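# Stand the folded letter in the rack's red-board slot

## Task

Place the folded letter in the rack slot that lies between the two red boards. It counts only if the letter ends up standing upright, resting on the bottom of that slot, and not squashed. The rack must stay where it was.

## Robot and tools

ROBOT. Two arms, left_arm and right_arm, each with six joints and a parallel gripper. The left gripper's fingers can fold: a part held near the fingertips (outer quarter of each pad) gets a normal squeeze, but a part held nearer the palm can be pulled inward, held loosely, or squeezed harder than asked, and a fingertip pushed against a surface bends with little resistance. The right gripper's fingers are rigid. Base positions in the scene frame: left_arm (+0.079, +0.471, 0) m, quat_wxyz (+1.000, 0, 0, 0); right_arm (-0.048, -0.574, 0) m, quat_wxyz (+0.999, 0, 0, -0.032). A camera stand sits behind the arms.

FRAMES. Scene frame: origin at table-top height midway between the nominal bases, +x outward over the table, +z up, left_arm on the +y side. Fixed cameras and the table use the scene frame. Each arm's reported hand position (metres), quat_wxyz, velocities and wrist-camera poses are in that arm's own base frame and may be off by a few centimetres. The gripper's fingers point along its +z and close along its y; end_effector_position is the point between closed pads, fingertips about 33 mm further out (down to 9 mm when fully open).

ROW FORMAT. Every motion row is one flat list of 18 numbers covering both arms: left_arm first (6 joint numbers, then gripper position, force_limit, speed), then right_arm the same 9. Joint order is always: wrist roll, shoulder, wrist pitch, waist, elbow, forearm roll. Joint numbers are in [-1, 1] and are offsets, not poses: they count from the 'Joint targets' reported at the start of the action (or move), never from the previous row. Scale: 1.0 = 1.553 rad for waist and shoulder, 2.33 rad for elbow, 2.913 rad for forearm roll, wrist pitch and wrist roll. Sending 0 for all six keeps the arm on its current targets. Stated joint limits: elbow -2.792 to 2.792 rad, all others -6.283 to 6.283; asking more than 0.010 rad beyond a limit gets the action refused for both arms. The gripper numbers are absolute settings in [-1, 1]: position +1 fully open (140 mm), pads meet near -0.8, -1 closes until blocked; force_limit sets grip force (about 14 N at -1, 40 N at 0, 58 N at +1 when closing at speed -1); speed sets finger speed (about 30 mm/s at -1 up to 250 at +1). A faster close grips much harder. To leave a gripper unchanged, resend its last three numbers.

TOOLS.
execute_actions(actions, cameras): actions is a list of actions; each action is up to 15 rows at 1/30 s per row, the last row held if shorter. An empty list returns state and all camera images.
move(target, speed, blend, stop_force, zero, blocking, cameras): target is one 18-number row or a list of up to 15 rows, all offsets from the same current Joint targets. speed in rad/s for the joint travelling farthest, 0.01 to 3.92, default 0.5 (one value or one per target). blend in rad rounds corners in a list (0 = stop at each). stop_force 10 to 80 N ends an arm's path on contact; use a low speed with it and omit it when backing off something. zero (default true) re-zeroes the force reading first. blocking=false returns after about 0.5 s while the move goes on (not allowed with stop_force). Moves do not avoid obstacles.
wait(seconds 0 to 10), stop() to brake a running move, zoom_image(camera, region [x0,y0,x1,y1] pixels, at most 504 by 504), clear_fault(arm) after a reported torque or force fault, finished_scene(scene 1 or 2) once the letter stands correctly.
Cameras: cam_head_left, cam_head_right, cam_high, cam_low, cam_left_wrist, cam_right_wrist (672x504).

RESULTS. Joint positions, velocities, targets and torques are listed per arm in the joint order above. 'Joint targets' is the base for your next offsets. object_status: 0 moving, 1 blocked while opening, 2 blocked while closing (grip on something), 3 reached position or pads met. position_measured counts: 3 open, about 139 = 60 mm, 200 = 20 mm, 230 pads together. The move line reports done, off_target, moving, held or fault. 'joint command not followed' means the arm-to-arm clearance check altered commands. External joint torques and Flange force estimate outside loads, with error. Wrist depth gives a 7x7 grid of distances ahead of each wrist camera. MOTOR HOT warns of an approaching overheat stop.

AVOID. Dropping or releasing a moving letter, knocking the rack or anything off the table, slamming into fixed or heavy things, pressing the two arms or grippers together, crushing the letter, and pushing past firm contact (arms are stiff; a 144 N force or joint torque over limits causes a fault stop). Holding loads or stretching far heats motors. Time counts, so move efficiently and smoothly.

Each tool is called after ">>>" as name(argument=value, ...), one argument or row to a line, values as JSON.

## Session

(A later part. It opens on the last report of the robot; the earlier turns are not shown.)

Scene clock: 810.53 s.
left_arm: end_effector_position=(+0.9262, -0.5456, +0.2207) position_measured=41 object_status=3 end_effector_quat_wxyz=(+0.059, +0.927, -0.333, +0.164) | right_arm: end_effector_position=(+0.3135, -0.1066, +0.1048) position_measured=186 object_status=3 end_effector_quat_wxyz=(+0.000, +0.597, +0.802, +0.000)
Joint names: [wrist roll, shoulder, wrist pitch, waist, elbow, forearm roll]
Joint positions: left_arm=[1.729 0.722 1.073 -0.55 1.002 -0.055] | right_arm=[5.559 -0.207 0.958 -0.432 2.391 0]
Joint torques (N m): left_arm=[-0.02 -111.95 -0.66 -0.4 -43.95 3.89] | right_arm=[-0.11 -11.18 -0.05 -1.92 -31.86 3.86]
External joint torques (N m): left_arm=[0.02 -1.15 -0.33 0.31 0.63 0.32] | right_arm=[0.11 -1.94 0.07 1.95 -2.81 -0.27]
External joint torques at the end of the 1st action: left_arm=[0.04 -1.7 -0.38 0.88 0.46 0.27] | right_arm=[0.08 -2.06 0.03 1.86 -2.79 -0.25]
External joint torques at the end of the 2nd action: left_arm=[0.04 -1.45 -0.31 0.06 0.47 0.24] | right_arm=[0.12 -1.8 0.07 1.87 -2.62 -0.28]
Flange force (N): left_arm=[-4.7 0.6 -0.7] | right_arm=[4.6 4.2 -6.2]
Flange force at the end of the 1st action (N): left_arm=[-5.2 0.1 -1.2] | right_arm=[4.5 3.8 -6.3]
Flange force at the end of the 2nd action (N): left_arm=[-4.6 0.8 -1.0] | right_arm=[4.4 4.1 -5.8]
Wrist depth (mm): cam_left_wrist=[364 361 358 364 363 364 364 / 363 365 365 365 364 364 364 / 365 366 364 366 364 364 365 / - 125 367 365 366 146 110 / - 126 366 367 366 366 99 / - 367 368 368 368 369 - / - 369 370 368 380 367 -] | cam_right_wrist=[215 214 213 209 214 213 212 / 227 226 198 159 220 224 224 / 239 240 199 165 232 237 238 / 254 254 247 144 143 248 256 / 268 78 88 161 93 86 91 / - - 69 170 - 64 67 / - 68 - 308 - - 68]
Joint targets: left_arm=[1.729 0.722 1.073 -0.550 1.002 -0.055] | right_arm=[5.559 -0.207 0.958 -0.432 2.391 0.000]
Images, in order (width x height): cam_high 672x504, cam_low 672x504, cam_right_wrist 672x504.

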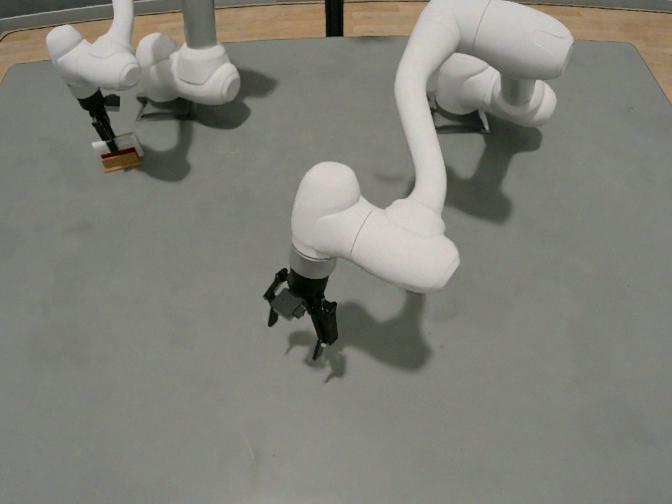

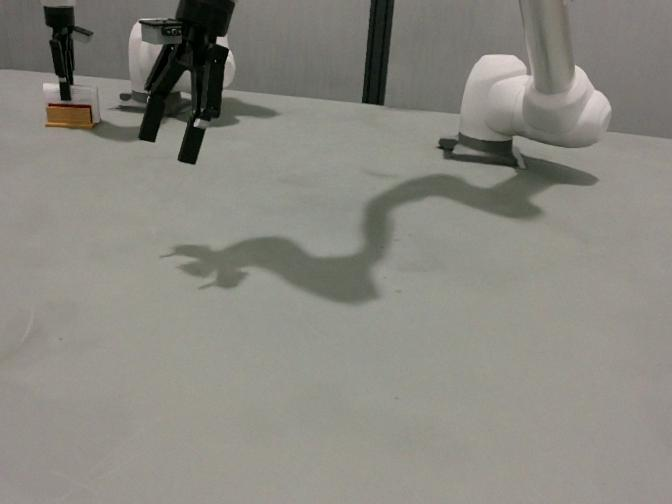

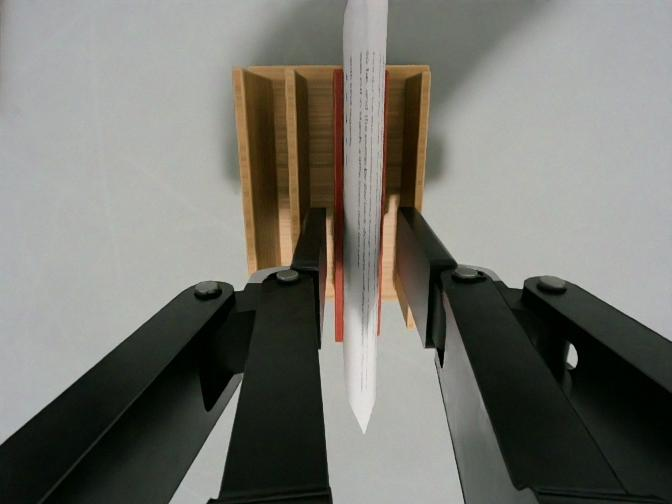

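>>> move(
  target=[
    [0, 0, 0, 0, 0, 0, 0.7, -1, -0.2, 0, -0.02488, 0.02629, 0, -0.01628, 0, -0.45, -1, -1],
    [0, 0, 0, 0, 0, 0, 0.7, -1, -0.2, 0, -0.06018, 0.07053, 0, -0.04807, 0, -0.45, -1, -1],
  ],
  speed=[0.08, 0.15],
  blend=[0.01, 0],
  cameras=["cam_right_wrist", "cam_low"],
)

>>> zoom_image(
  camera="cam_low",
  region=[25, 65, 110, 135],
)

Scene clock: 834.17 s.
left_arm: end_effector_position=(+0.9262, -0.5456, +0.2207) position_measured=41 object_status=3 end_effector_quat_wxyz=(+0.059, +0.927, -0.333, +0.164) | right_arm: end_effector_position=(+0.3136, -0.1067, +0.1902) position_measured=186 object_status=3 end_effector_quat_wxyz=(+0.000, +0.597, +0.802, +0.000)
Joint names: [wrist roll, shoulder, wrist pitch, waist, elbow, forearm roll]
Joint positions: left_arm=[1.729 0.722 1.073 -0.55 1.002 -0.055] | right_arm=[5.559 -0.3 1.163 -0.432 2.279 0]
Joint torques (N m): left_arm=[-0.06 -111.84 -0.66 0.14 -44.06 3.91] | right_arm=[-0.1 -5.87 -0.13 -1.99 -36.11 4.26]
External joint torques (N m): left_arm=[0.06 -1.31 -0.34 -0.49 0.68 0.29] | right_arm=[0.1 -1.88 0.15 1.87 -2.77 -0.24]
Flange force (N): left_arm=[-5.1 1.5 -0.7] | right_arm=[4.7 3.7 -5.8]
Wrist depth (mm): cam_left_wrist=[364 364 362 364 362 363 362 / 365 365 365 363 365 365 365 / 366 366 364 364 - 367 365 / 366 125 370 361 366 147 365 / - 126 367 372 366 367 99 / - 367 369 368 367 368 - / - 370 369 369 369 370 -] | cam_right_wrist=[288 292 290 286 288 287 287 / 307 307 303 288 303 303 304 / 325 324 323 254 322 319 319 / 344 341 339 131 143 341 341 / 365 76 88 362 92 86 91 / - - 68 379 - 64 67 / - 68 - - - - 68]
Joint targets: left_arm=[1.729 0.722 1.073 -0.550 1.002 -0.055] | right_arm=[5.559 -0.300 1.163 -0.432 2.279 0.000]
move: done
Images, in order (width x height): cam_low 672x504, cam_right_wrist 672x504.

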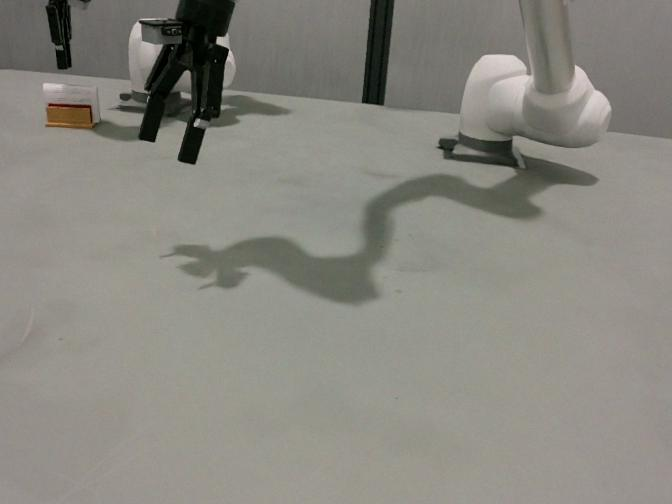

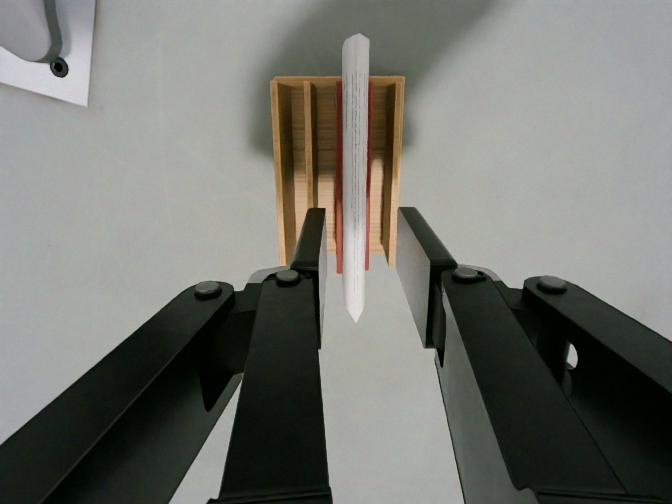

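Scaled by 5.929.

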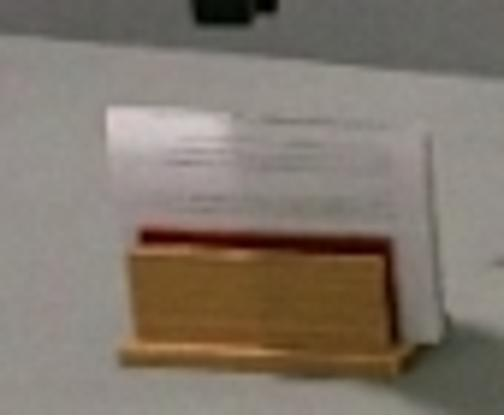

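>>> finished_scene(
  scene=2,
)

The scene is finished: the task was done.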